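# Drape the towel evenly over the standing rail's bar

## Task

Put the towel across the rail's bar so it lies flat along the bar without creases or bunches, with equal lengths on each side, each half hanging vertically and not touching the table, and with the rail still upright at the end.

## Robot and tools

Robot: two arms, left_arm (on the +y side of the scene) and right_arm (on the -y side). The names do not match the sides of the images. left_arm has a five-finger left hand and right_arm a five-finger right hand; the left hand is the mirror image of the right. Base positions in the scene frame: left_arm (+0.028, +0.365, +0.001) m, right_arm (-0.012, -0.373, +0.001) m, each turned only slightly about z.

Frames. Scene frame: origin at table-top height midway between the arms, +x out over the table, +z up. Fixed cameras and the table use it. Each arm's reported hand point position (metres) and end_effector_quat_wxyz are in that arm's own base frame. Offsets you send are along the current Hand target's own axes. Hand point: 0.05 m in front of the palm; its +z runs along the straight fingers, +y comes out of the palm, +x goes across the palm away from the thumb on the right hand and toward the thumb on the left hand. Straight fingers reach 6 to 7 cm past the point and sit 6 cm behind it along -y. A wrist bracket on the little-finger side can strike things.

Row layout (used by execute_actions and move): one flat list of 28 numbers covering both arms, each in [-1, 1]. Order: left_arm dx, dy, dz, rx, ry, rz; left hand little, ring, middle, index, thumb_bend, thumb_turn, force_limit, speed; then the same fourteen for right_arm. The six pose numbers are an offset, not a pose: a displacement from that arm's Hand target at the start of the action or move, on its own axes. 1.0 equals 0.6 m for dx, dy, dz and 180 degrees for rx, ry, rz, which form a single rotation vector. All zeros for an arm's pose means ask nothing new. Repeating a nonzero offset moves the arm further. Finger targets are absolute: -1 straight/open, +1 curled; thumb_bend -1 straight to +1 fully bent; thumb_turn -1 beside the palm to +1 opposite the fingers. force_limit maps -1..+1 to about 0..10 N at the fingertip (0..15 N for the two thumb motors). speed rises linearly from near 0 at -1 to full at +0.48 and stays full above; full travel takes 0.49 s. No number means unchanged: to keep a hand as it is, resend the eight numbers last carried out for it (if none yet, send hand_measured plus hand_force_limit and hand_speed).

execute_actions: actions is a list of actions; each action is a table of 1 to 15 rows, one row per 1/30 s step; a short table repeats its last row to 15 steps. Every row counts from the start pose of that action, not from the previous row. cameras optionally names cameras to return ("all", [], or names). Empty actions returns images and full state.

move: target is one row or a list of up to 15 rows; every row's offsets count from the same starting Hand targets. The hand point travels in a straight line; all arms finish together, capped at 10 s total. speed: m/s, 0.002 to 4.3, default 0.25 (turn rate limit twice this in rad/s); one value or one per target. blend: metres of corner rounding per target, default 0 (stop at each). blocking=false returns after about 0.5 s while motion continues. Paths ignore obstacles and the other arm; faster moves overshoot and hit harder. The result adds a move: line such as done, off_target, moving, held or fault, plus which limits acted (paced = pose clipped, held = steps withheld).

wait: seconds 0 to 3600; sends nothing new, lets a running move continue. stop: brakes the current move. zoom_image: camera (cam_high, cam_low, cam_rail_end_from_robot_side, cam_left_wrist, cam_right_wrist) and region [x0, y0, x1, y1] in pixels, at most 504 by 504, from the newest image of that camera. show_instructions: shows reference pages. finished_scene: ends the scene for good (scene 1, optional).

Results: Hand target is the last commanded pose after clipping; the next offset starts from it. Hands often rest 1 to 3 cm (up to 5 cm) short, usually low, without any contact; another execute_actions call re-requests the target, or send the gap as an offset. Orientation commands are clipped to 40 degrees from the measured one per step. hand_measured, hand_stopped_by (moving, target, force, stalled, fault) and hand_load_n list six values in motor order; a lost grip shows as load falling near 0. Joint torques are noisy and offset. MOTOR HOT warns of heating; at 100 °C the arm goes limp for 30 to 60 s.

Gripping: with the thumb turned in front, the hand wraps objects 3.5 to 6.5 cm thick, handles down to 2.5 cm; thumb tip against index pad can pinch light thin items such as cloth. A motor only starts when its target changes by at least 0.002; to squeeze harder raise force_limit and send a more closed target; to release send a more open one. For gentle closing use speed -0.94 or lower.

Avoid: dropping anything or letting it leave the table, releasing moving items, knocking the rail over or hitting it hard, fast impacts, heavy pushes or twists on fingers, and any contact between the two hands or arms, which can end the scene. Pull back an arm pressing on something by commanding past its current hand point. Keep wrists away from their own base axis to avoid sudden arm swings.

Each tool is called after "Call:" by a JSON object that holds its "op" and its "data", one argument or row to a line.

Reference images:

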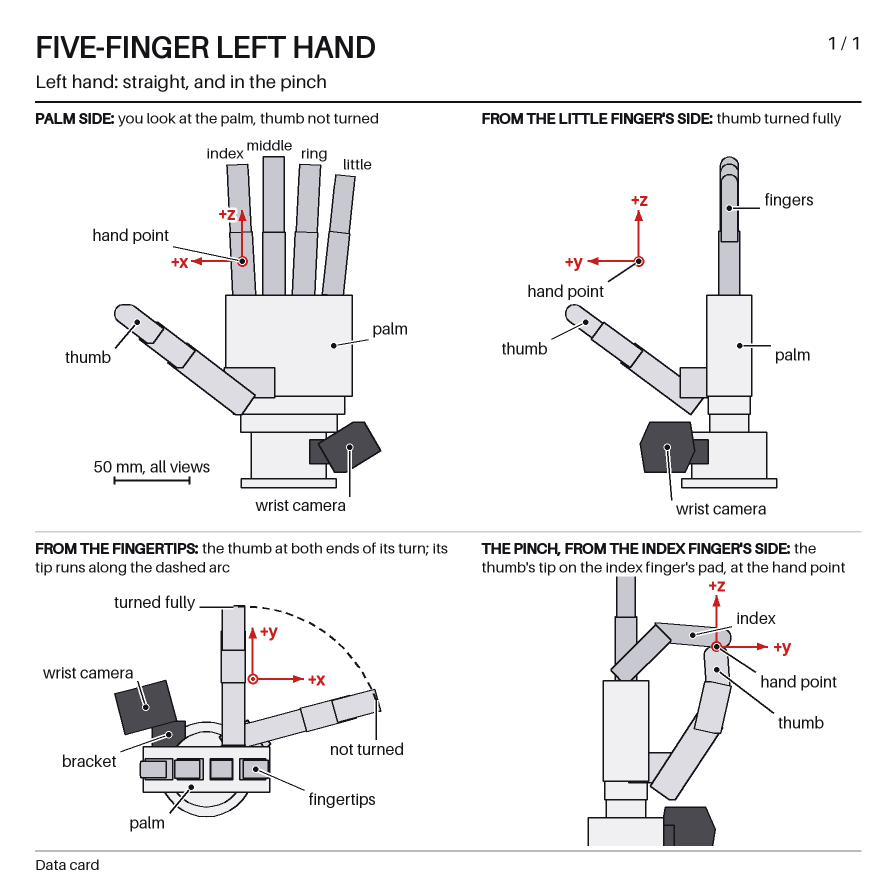

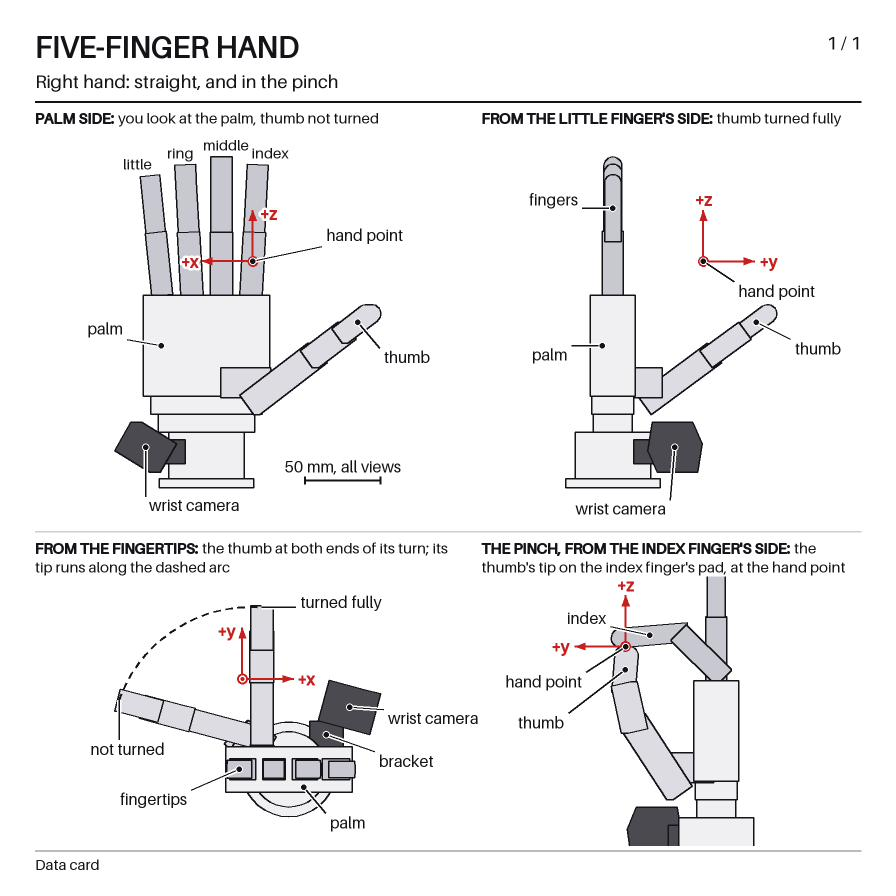

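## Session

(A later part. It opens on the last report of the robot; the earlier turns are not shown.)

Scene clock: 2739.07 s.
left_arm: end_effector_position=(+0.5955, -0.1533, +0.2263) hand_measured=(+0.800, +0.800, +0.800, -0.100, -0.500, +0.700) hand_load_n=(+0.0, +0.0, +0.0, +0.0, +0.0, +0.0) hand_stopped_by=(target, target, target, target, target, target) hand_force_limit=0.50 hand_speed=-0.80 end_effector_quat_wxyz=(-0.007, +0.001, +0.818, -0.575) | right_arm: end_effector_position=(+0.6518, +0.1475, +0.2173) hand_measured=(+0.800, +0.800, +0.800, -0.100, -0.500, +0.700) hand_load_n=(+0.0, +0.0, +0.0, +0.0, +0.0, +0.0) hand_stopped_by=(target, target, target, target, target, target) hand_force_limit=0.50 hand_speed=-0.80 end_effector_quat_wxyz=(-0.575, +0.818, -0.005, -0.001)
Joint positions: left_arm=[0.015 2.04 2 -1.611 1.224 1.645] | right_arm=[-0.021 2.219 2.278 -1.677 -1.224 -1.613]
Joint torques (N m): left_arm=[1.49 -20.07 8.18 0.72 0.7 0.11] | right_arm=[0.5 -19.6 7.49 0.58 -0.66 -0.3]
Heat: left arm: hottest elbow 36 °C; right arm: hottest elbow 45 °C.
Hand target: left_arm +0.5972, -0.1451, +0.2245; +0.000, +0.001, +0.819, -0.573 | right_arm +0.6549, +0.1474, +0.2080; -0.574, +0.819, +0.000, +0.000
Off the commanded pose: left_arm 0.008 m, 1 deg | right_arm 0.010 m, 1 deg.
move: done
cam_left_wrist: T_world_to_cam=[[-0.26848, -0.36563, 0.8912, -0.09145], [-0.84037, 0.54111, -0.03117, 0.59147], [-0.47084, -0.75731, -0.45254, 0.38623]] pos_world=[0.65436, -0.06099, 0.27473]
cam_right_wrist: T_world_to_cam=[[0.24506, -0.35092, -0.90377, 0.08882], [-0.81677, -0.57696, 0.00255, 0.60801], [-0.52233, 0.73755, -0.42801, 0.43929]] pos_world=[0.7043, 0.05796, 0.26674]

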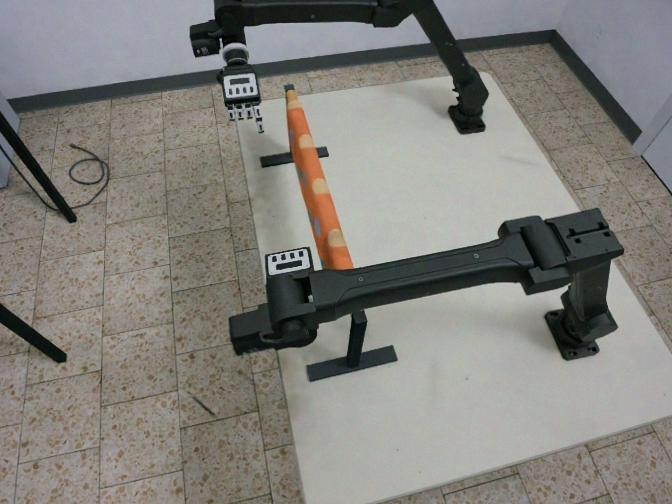

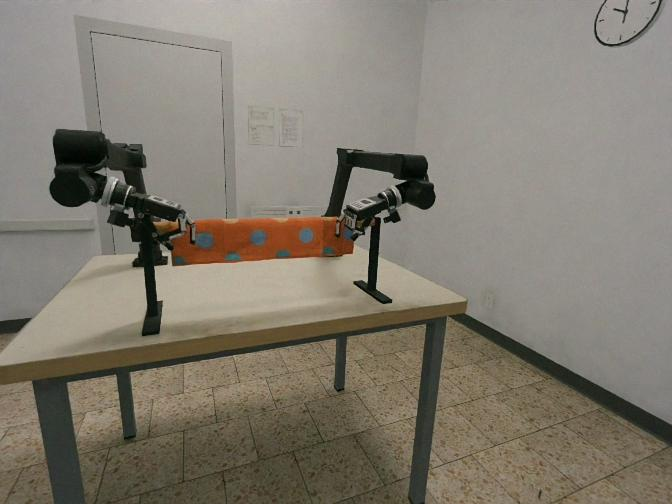

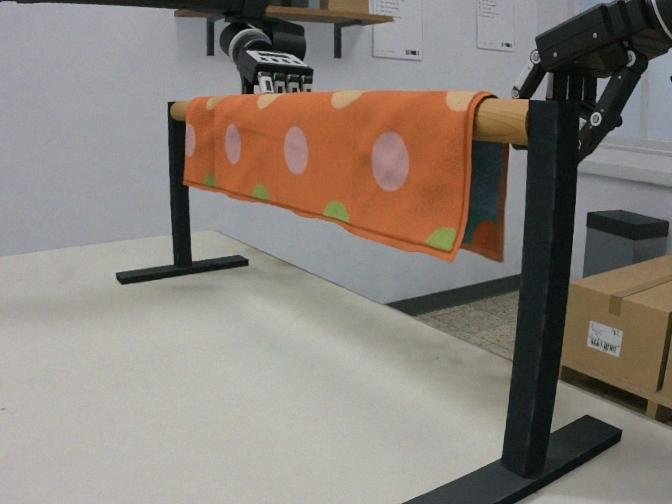

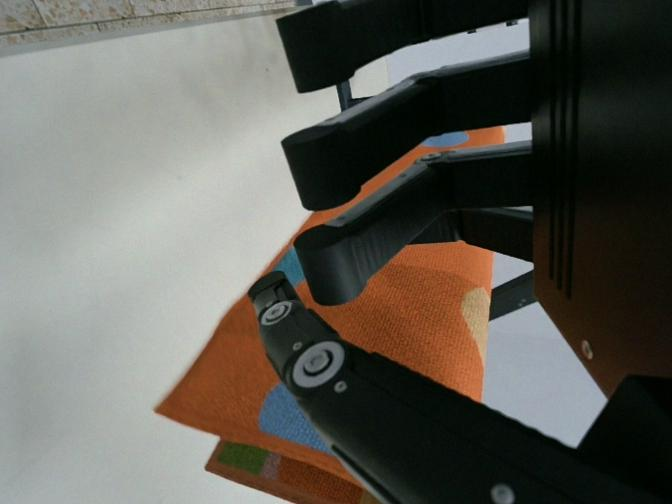

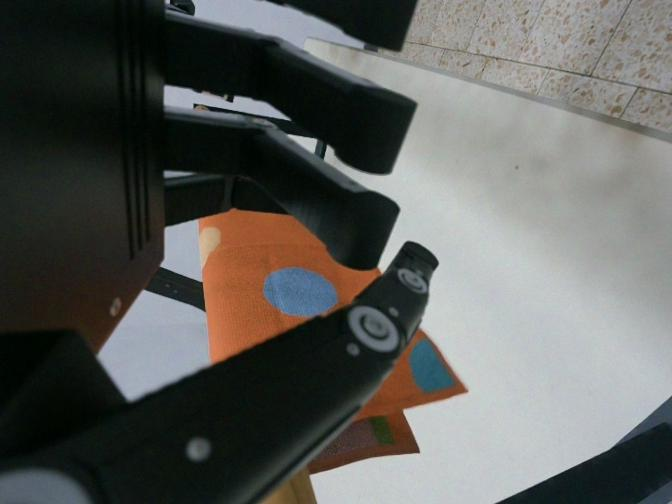

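Call:
{"op": "move", "data": {
  "target": [-0.0083,0.0686,-0.1886,0,0,0,0.8,0.8,0.8,-0.1,-0.5,0.7,0.5,-0.8,0.0028,0.0684,-0.188,0,0,0,0.8,0.8,0.8,-0.1,-0.5,0.7,0.5,-0.8],
  "speed": 0.05,
  "cameras": ["all"]
}}

Call:
{"op": "zoom_image", "data": {
  "camera": "cam_low",
  "region": [120, 130, 420, 330]
}}

Scene clock: 2747.73 s.
left_arm: end_effector_position=(+0.6053, -0.0306, +0.2245) hand_measured=(+0.800, +0.800, +0.800, -0.100, -0.500, +0.700) hand_load_n=(+0.0, +0.0, +0.0, +0.0, +0.0, +0.0) hand_stopped_by=(target, target, target, target, target, target) hand_force_limit=0.50 hand_speed=-0.80 end_effector_quat_wxyz=(+0.062, -0.038, +0.827, -0.557) | right_arm: end_effector_position=(+0.6600, +0.0296, +0.1878) hand_measured=(+0.800, +0.800, +0.800, -0.100, -0.500, +0.700) hand_load_n=(+0.0, +0.0, +0.0, +0.0, +0.0, +0.0) hand_stopped_by=(target, target, target, target, target, target) hand_force_limit=0.50 hand_speed=-0.80 end_effector_quat_wxyz=(-0.563, +0.824, -0.054, +0.048)
Joint positions: left_arm=[0.21 2.025 1.99 -1.67 1.186 1.78] | right_arm=[-0.195 2.22 2.212 -1.677 -1.197 -1.711]
Joint torques (N m): left_arm=[1.61 -19.55 8.38 -0.24 0.67 0.1] | right_arm=[0.09 -23.77 7.06 0.02 -0.62 -0.27]
Heat: left arm: hottest elbow 35 °C; right arm: hottest elbow 45 °C.
Hand target: left_arm +0.6023, -0.0247, +0.2243; +0.000, +0.001, +0.819, -0.573 | right_arm +0.6566, +0.0274, +0.2081; -0.573, +0.819, +0.000, +0.000
Off the commanded pose: left_arm 0.007 m, 9 deg | right_arm 0.021 m, 8 deg.
joint sent to its limit (left arm) — joint 4 (wrist pitch), lower limit. The joint targets are off in orientation, not in position.
joint sent to its limit (right arm) — joint 4 (wrist pitch), lower limit. The joint targets are off in orientation, not in position.
move: off_target (left_arm, right_arm)
cam_left_wrist: T_world_to_cam=[[-0.27014, -0.43959, 0.85662, -0.03583], [-0.90578, 0.41771, -0.07129, 0.578], [-0.32648, -0.79516, -0.51101, 0.40756]] pos_world=[0.64692, 0.06689, 0.28017]
cam_right_wrist: T_world_to_cam=[[0.21364, -0.40598, -0.88856, 0.03823], [-0.8881, -0.45965, -0.00352, 0.59153], [-0.40699, 0.78988, -0.45875, 0.44607]] pos_world=[0.69872, -0.06493, 0.24069]

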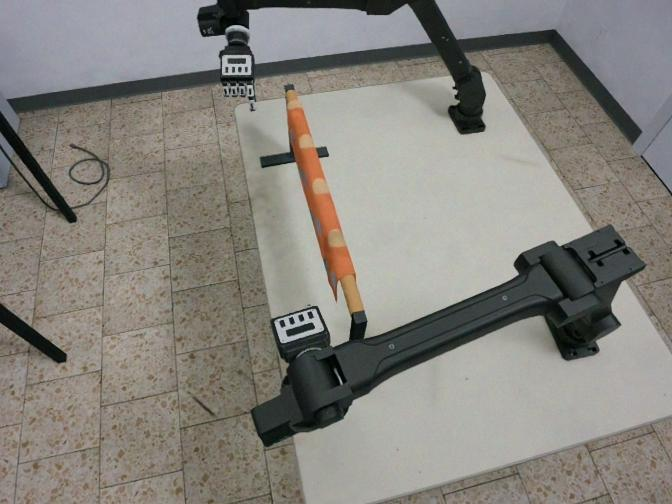

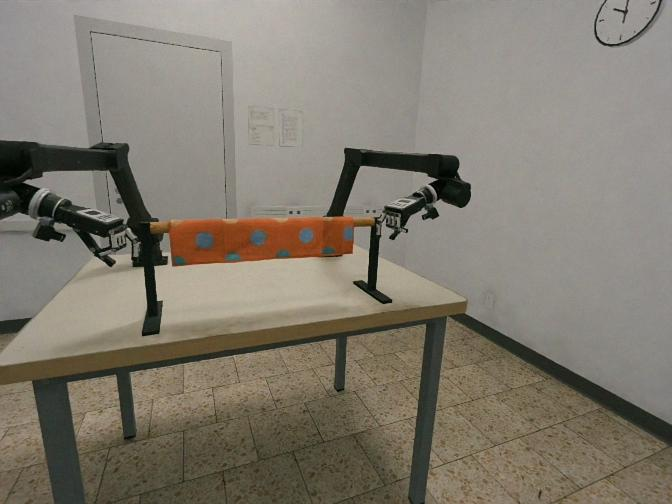

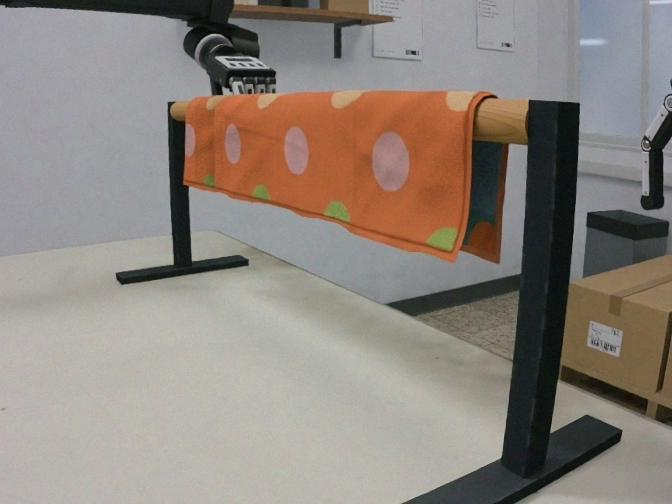

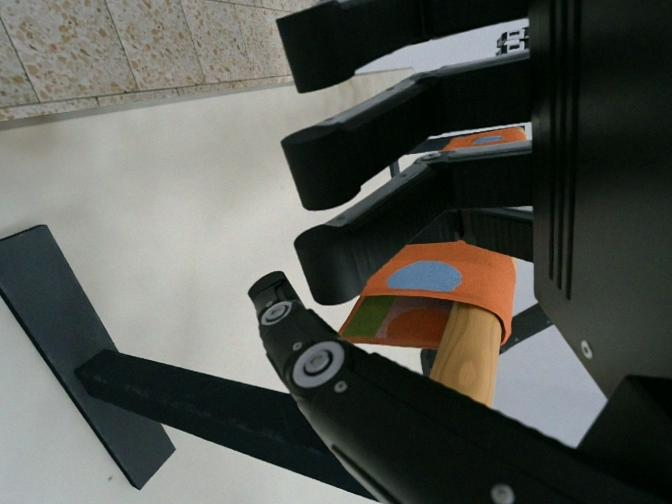

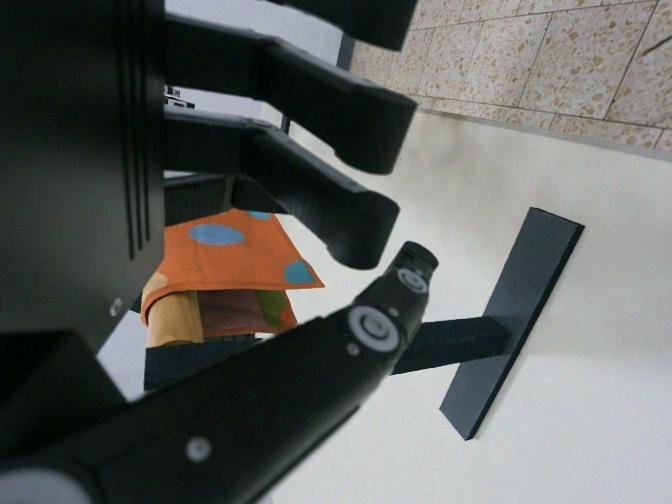

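Scaled by 1.680 from the camera's image (finer frame: 960x720).

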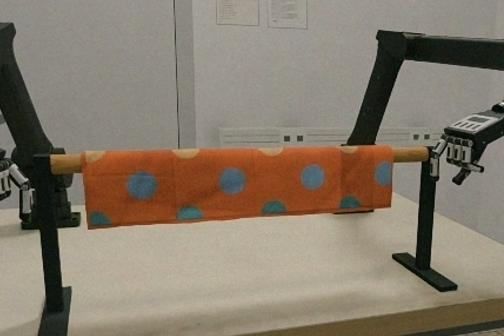

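Call:
{"op": "move", "data": {
  "target": [
    [0,-0.1253,-0.0456,0,0,0,0.8,0.8,0.8,-0.1,-0.5,0.7,0.5,-0.8,0,-0.1253,-0.0456,0,0,0,0.8,0.8,0.8,-0.1,-0.5,0.7,0.5,-0.8],
    [0.0833,-0.2507,-0.0912,0,0,0,0.8,0.8,0.8,-0.1,-0.5,0.7,0.5,-0.8,-0.0833,-0.2507,-0.0912,0,0,0,0.8,0.8,0.8,-0.1,-0.5,0.7,0.5,-0.8],
    [0.4167,-0.3133,-0.114,0,0,0,0.8,0.8,0.8,-0.1,-0.5,0.7,0.5,-0.8,-0.4167,-0.3133,-0.114,0,0,0,0.8,0.8,0.8,-0.1,-0.5,0.7,0.5,-0.8]
  ],
  "speed": [0.08,0.08,0.12],
  "blend": [0.01,0.03,0],
  "cameras": ["all"]
}}

Call:
{"op": "zoom_image", "data": {
  "camera": "cam_low",
  "region": [140, 200, 390, 320]
}}

Call:
{"op": "zoom_image", "data": {
  "camera": "cam_rail_end_from_robot_side",
  "region": [140, 60, 600, 360]
}}

Call:
{"op": "zoom_image", "data": {
  "camera": "cam_high",
  "region": [250, 70, 400, 330]
}}

Scene clock: 2760.57 s.
left_arm: end_effector_position=(+0.3530, -0.0300, +0.4288) hand_measured=(+0.800, +0.800, +0.800, -0.100, -0.500, +0.700) hand_load_n=(+0.0, +0.0, +0.0, +0.0, +0.0, +0.0) hand_stopped_by=(target, target, target, target, target, target) hand_force_limit=0.50 hand_speed=-0.80 end_effector_quat_wxyz=(+0.190, -0.106, +0.820, -0.529) | right_arm: end_effector_position=(+0.4106, +0.0302, +0.4061) hand_measured=(+0.800, +0.800, +0.800, -0.100, -0.500, +0.700) hand_load_n=(+0.0, +0.0, +0.0, +0.0, -0.5, +0.0) hand_stopped_by=(target, target, target, target, target, target) hand_force_limit=0.50 hand_speed=-0.80 end_effector_quat_wxyz=(-0.547, +0.819, -0.103, +0.141)
Joint positions: left_arm=[0.377 1.183 1.519 -1.67 1.183 1.532] | right_arm=[-0.322 1.371 1.619 -1.677 -1.197 -1.546]
Joint torques (N m): left_arm=[1.85 -6.89 8.36 0.4 0.69 -0.11] | right_arm=[-0.03 -9.76 7.09 0.36 -0.64 -0.23]
Heat: left arm: hottest elbow 35 °C; right arm: hottest elbow 44 °C.
Hand target: left_arm +0.3520, -0.0245, +0.4240; +0.000, +0.001, +0.819, -0.573 | right_arm +0.4067, +0.0274, +0.4083; -0.573, +0.819, +0.000, +0.000
Off the commanded pose: left_arm 0.008 m, 26 deg | right_arm 0.005 m, 20 deg.
joint sent to its limit (left arm) — joint 4 (wrist pitch), lower limit. The joint targets are off in orientation, not in position.
joint sent to its limit (right arm) — joint 4 (wrist pitch), lower limit. The joint targets are off in orientation, not in position.
move: off_target (left_arm, right_arm)
cam_left_wrist: T_world_to_cam=[[-0.25504, -0.5413, 0.80122, -0.26342], [-0.96609, 0.1773, -0.18773, 0.42787], [-0.04043, -0.82192, -0.56816, 0.35278]] pos_world=[0.36045, 0.0715, 0.49182]
cam_right_wrist: T_world_to_cam=[[0.2175, -0.46875, -0.85614, 0.27297], [-0.95395, -0.28774, -0.0848, 0.42591], [-0.2066, 0.83515, -0.50975, 0.38126]] pos_world=[0.42569, -0.0679, 0.46416]

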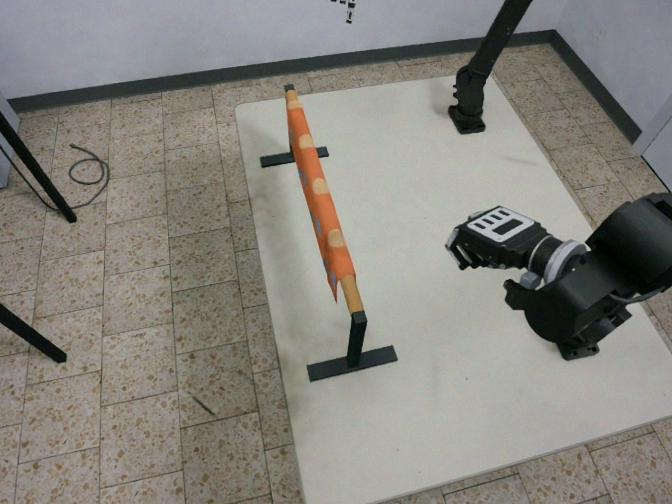

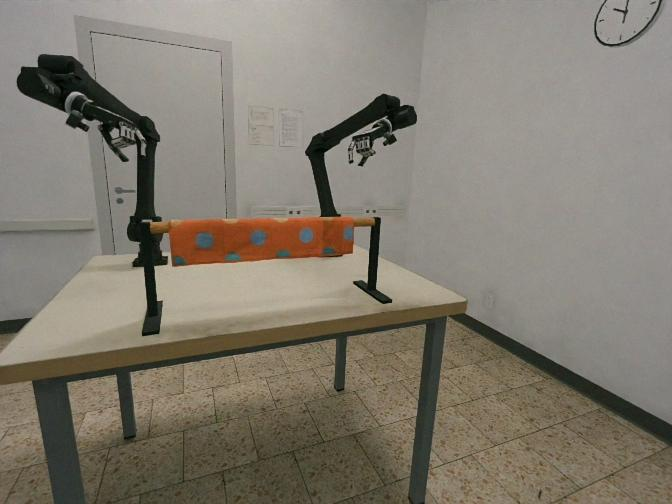

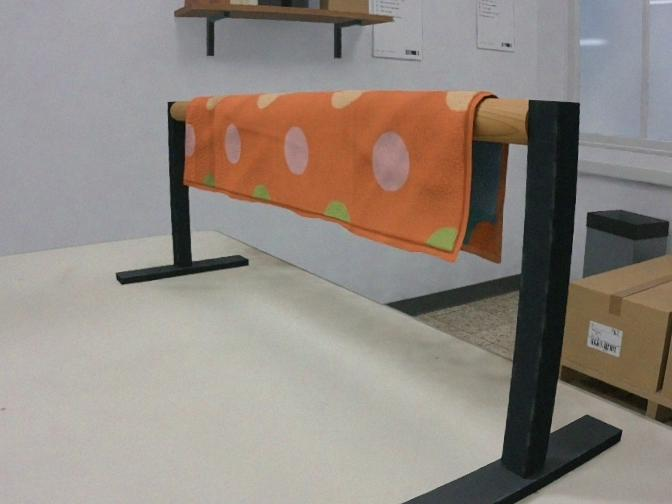

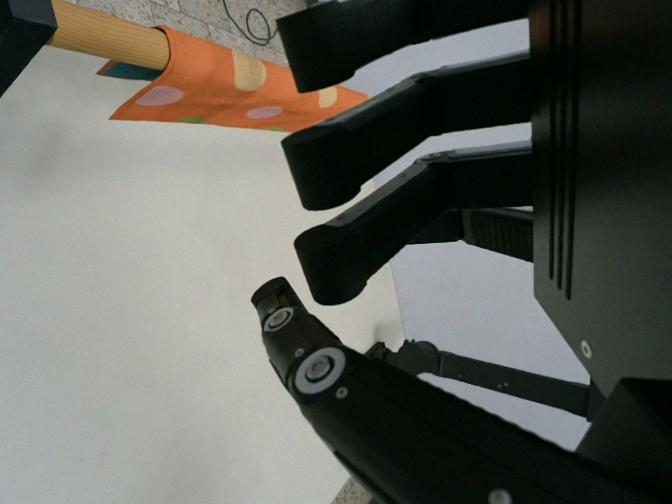

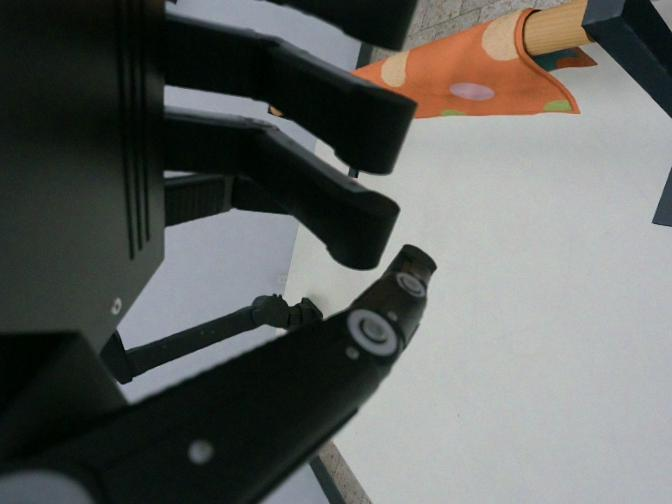

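Scaled by 2.016 from the camera's image (finer frame: 960x720).

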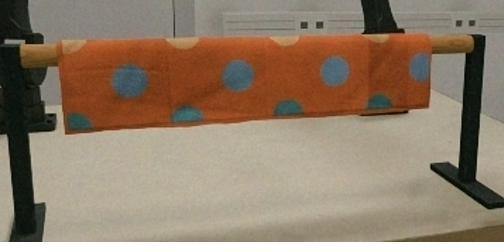

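Scaled by 1.096 from the camera's image (finer frame: 960x720).

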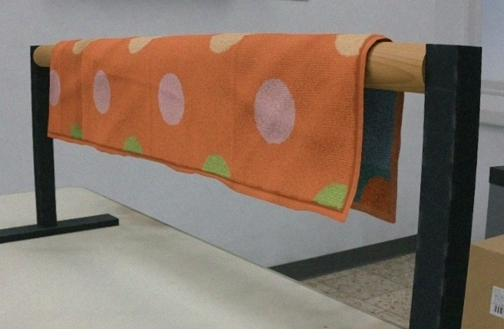

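Scaled by 1.938 from the camera's image (finer frame: 960x720).

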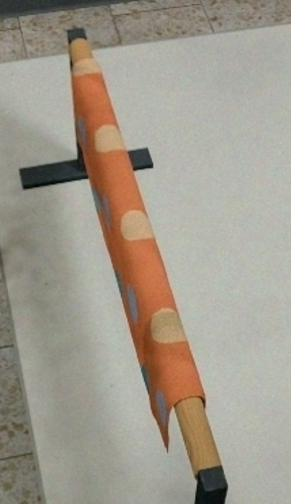

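Call:
{"op": "wait", "data": {
  "seconds": 3,
  "cameras": ["cam_high","cam_low","cam_rail_end_from_robot_side"]
}}

Scene clock: 2768.23 s.
left_arm: end_effector_position=(+0.3530, -0.0300, +0.4288) hand_measured=(+0.800, +0.800, +0.800, -0.100, -0.500, +0.700) hand_load_n=(+0.0, +0.0, +0.0, +0.0, +0.0, +0.0) hand_stopped_by=(target, target, target, target, target, target) hand_force_limit=0.50 hand_speed=-0.80 end_effector_quat_wxyz=(+0.190, -0.106, +0.820, -0.529) | right_arm: end_effector_position=(+0.4106, +0.0302, +0.4061) hand_measured=(+0.800, +0.800, +0.800, -0.100, -0.500, +0.700) hand_load_n=(+0.0, +0.0, +0.0, +0.0, +0.0, +0.0) hand_stopped_by=(target, target, target, target, target, target) hand_force_limit=0.50 hand_speed=-0.80 end_effector_quat_wxyz=(-0.547, +0.819, -0.103, +0.141)
Joint positions: left_arm=[0.377 1.183 1.519 -1.67 1.183 1.531] | right_arm=[-0.322 1.371 1.619 -1.677 -1.197 -1.546]
Joint torques (N m): left_arm=[2.26 -6.24 8.31 0.49 0.69 -0.11] | right_arm=[-0.38 -9.64 7.13 0.42 -0.65 -0.22]
Heat: left arm: hottest elbow 35 °C; right arm: hottest elbow 44 °C.
Hand target: left_arm +0.3520, -0.0245, +0.4240; +0.000, +0.001, +0.819, -0.573 | right_arm +0.4067, +0.0274, +0.4083; -0.573, +0.819, +0.000, +0.000
Off the commanded pose: left_arm 0.008 m, 26 deg | right_arm 0.005 m, 20 deg.
wait: 3.00 s; at rest from the start

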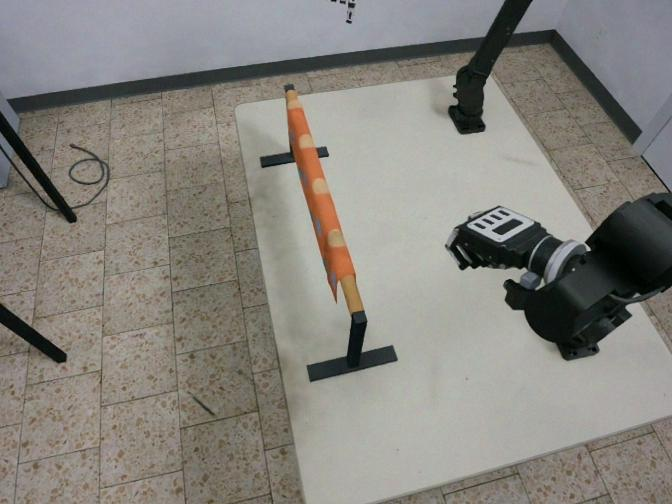

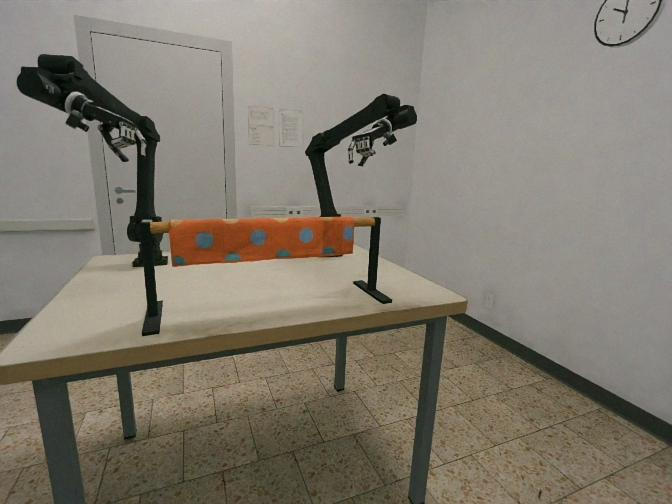

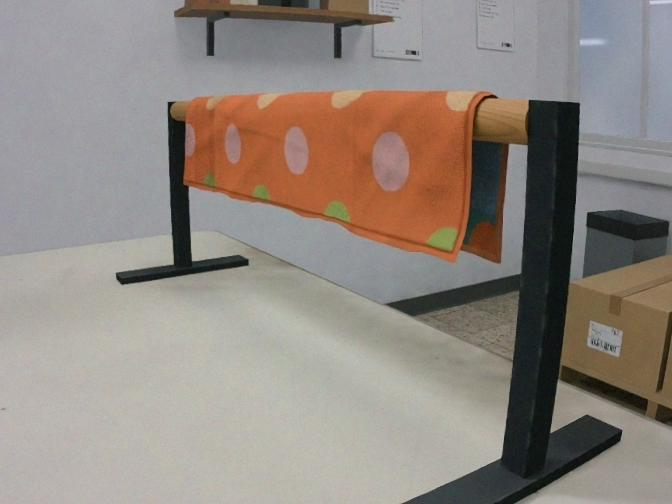

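Call:
{"op": "finished_scene", "data": {

}}

The scene is finished: the task was done.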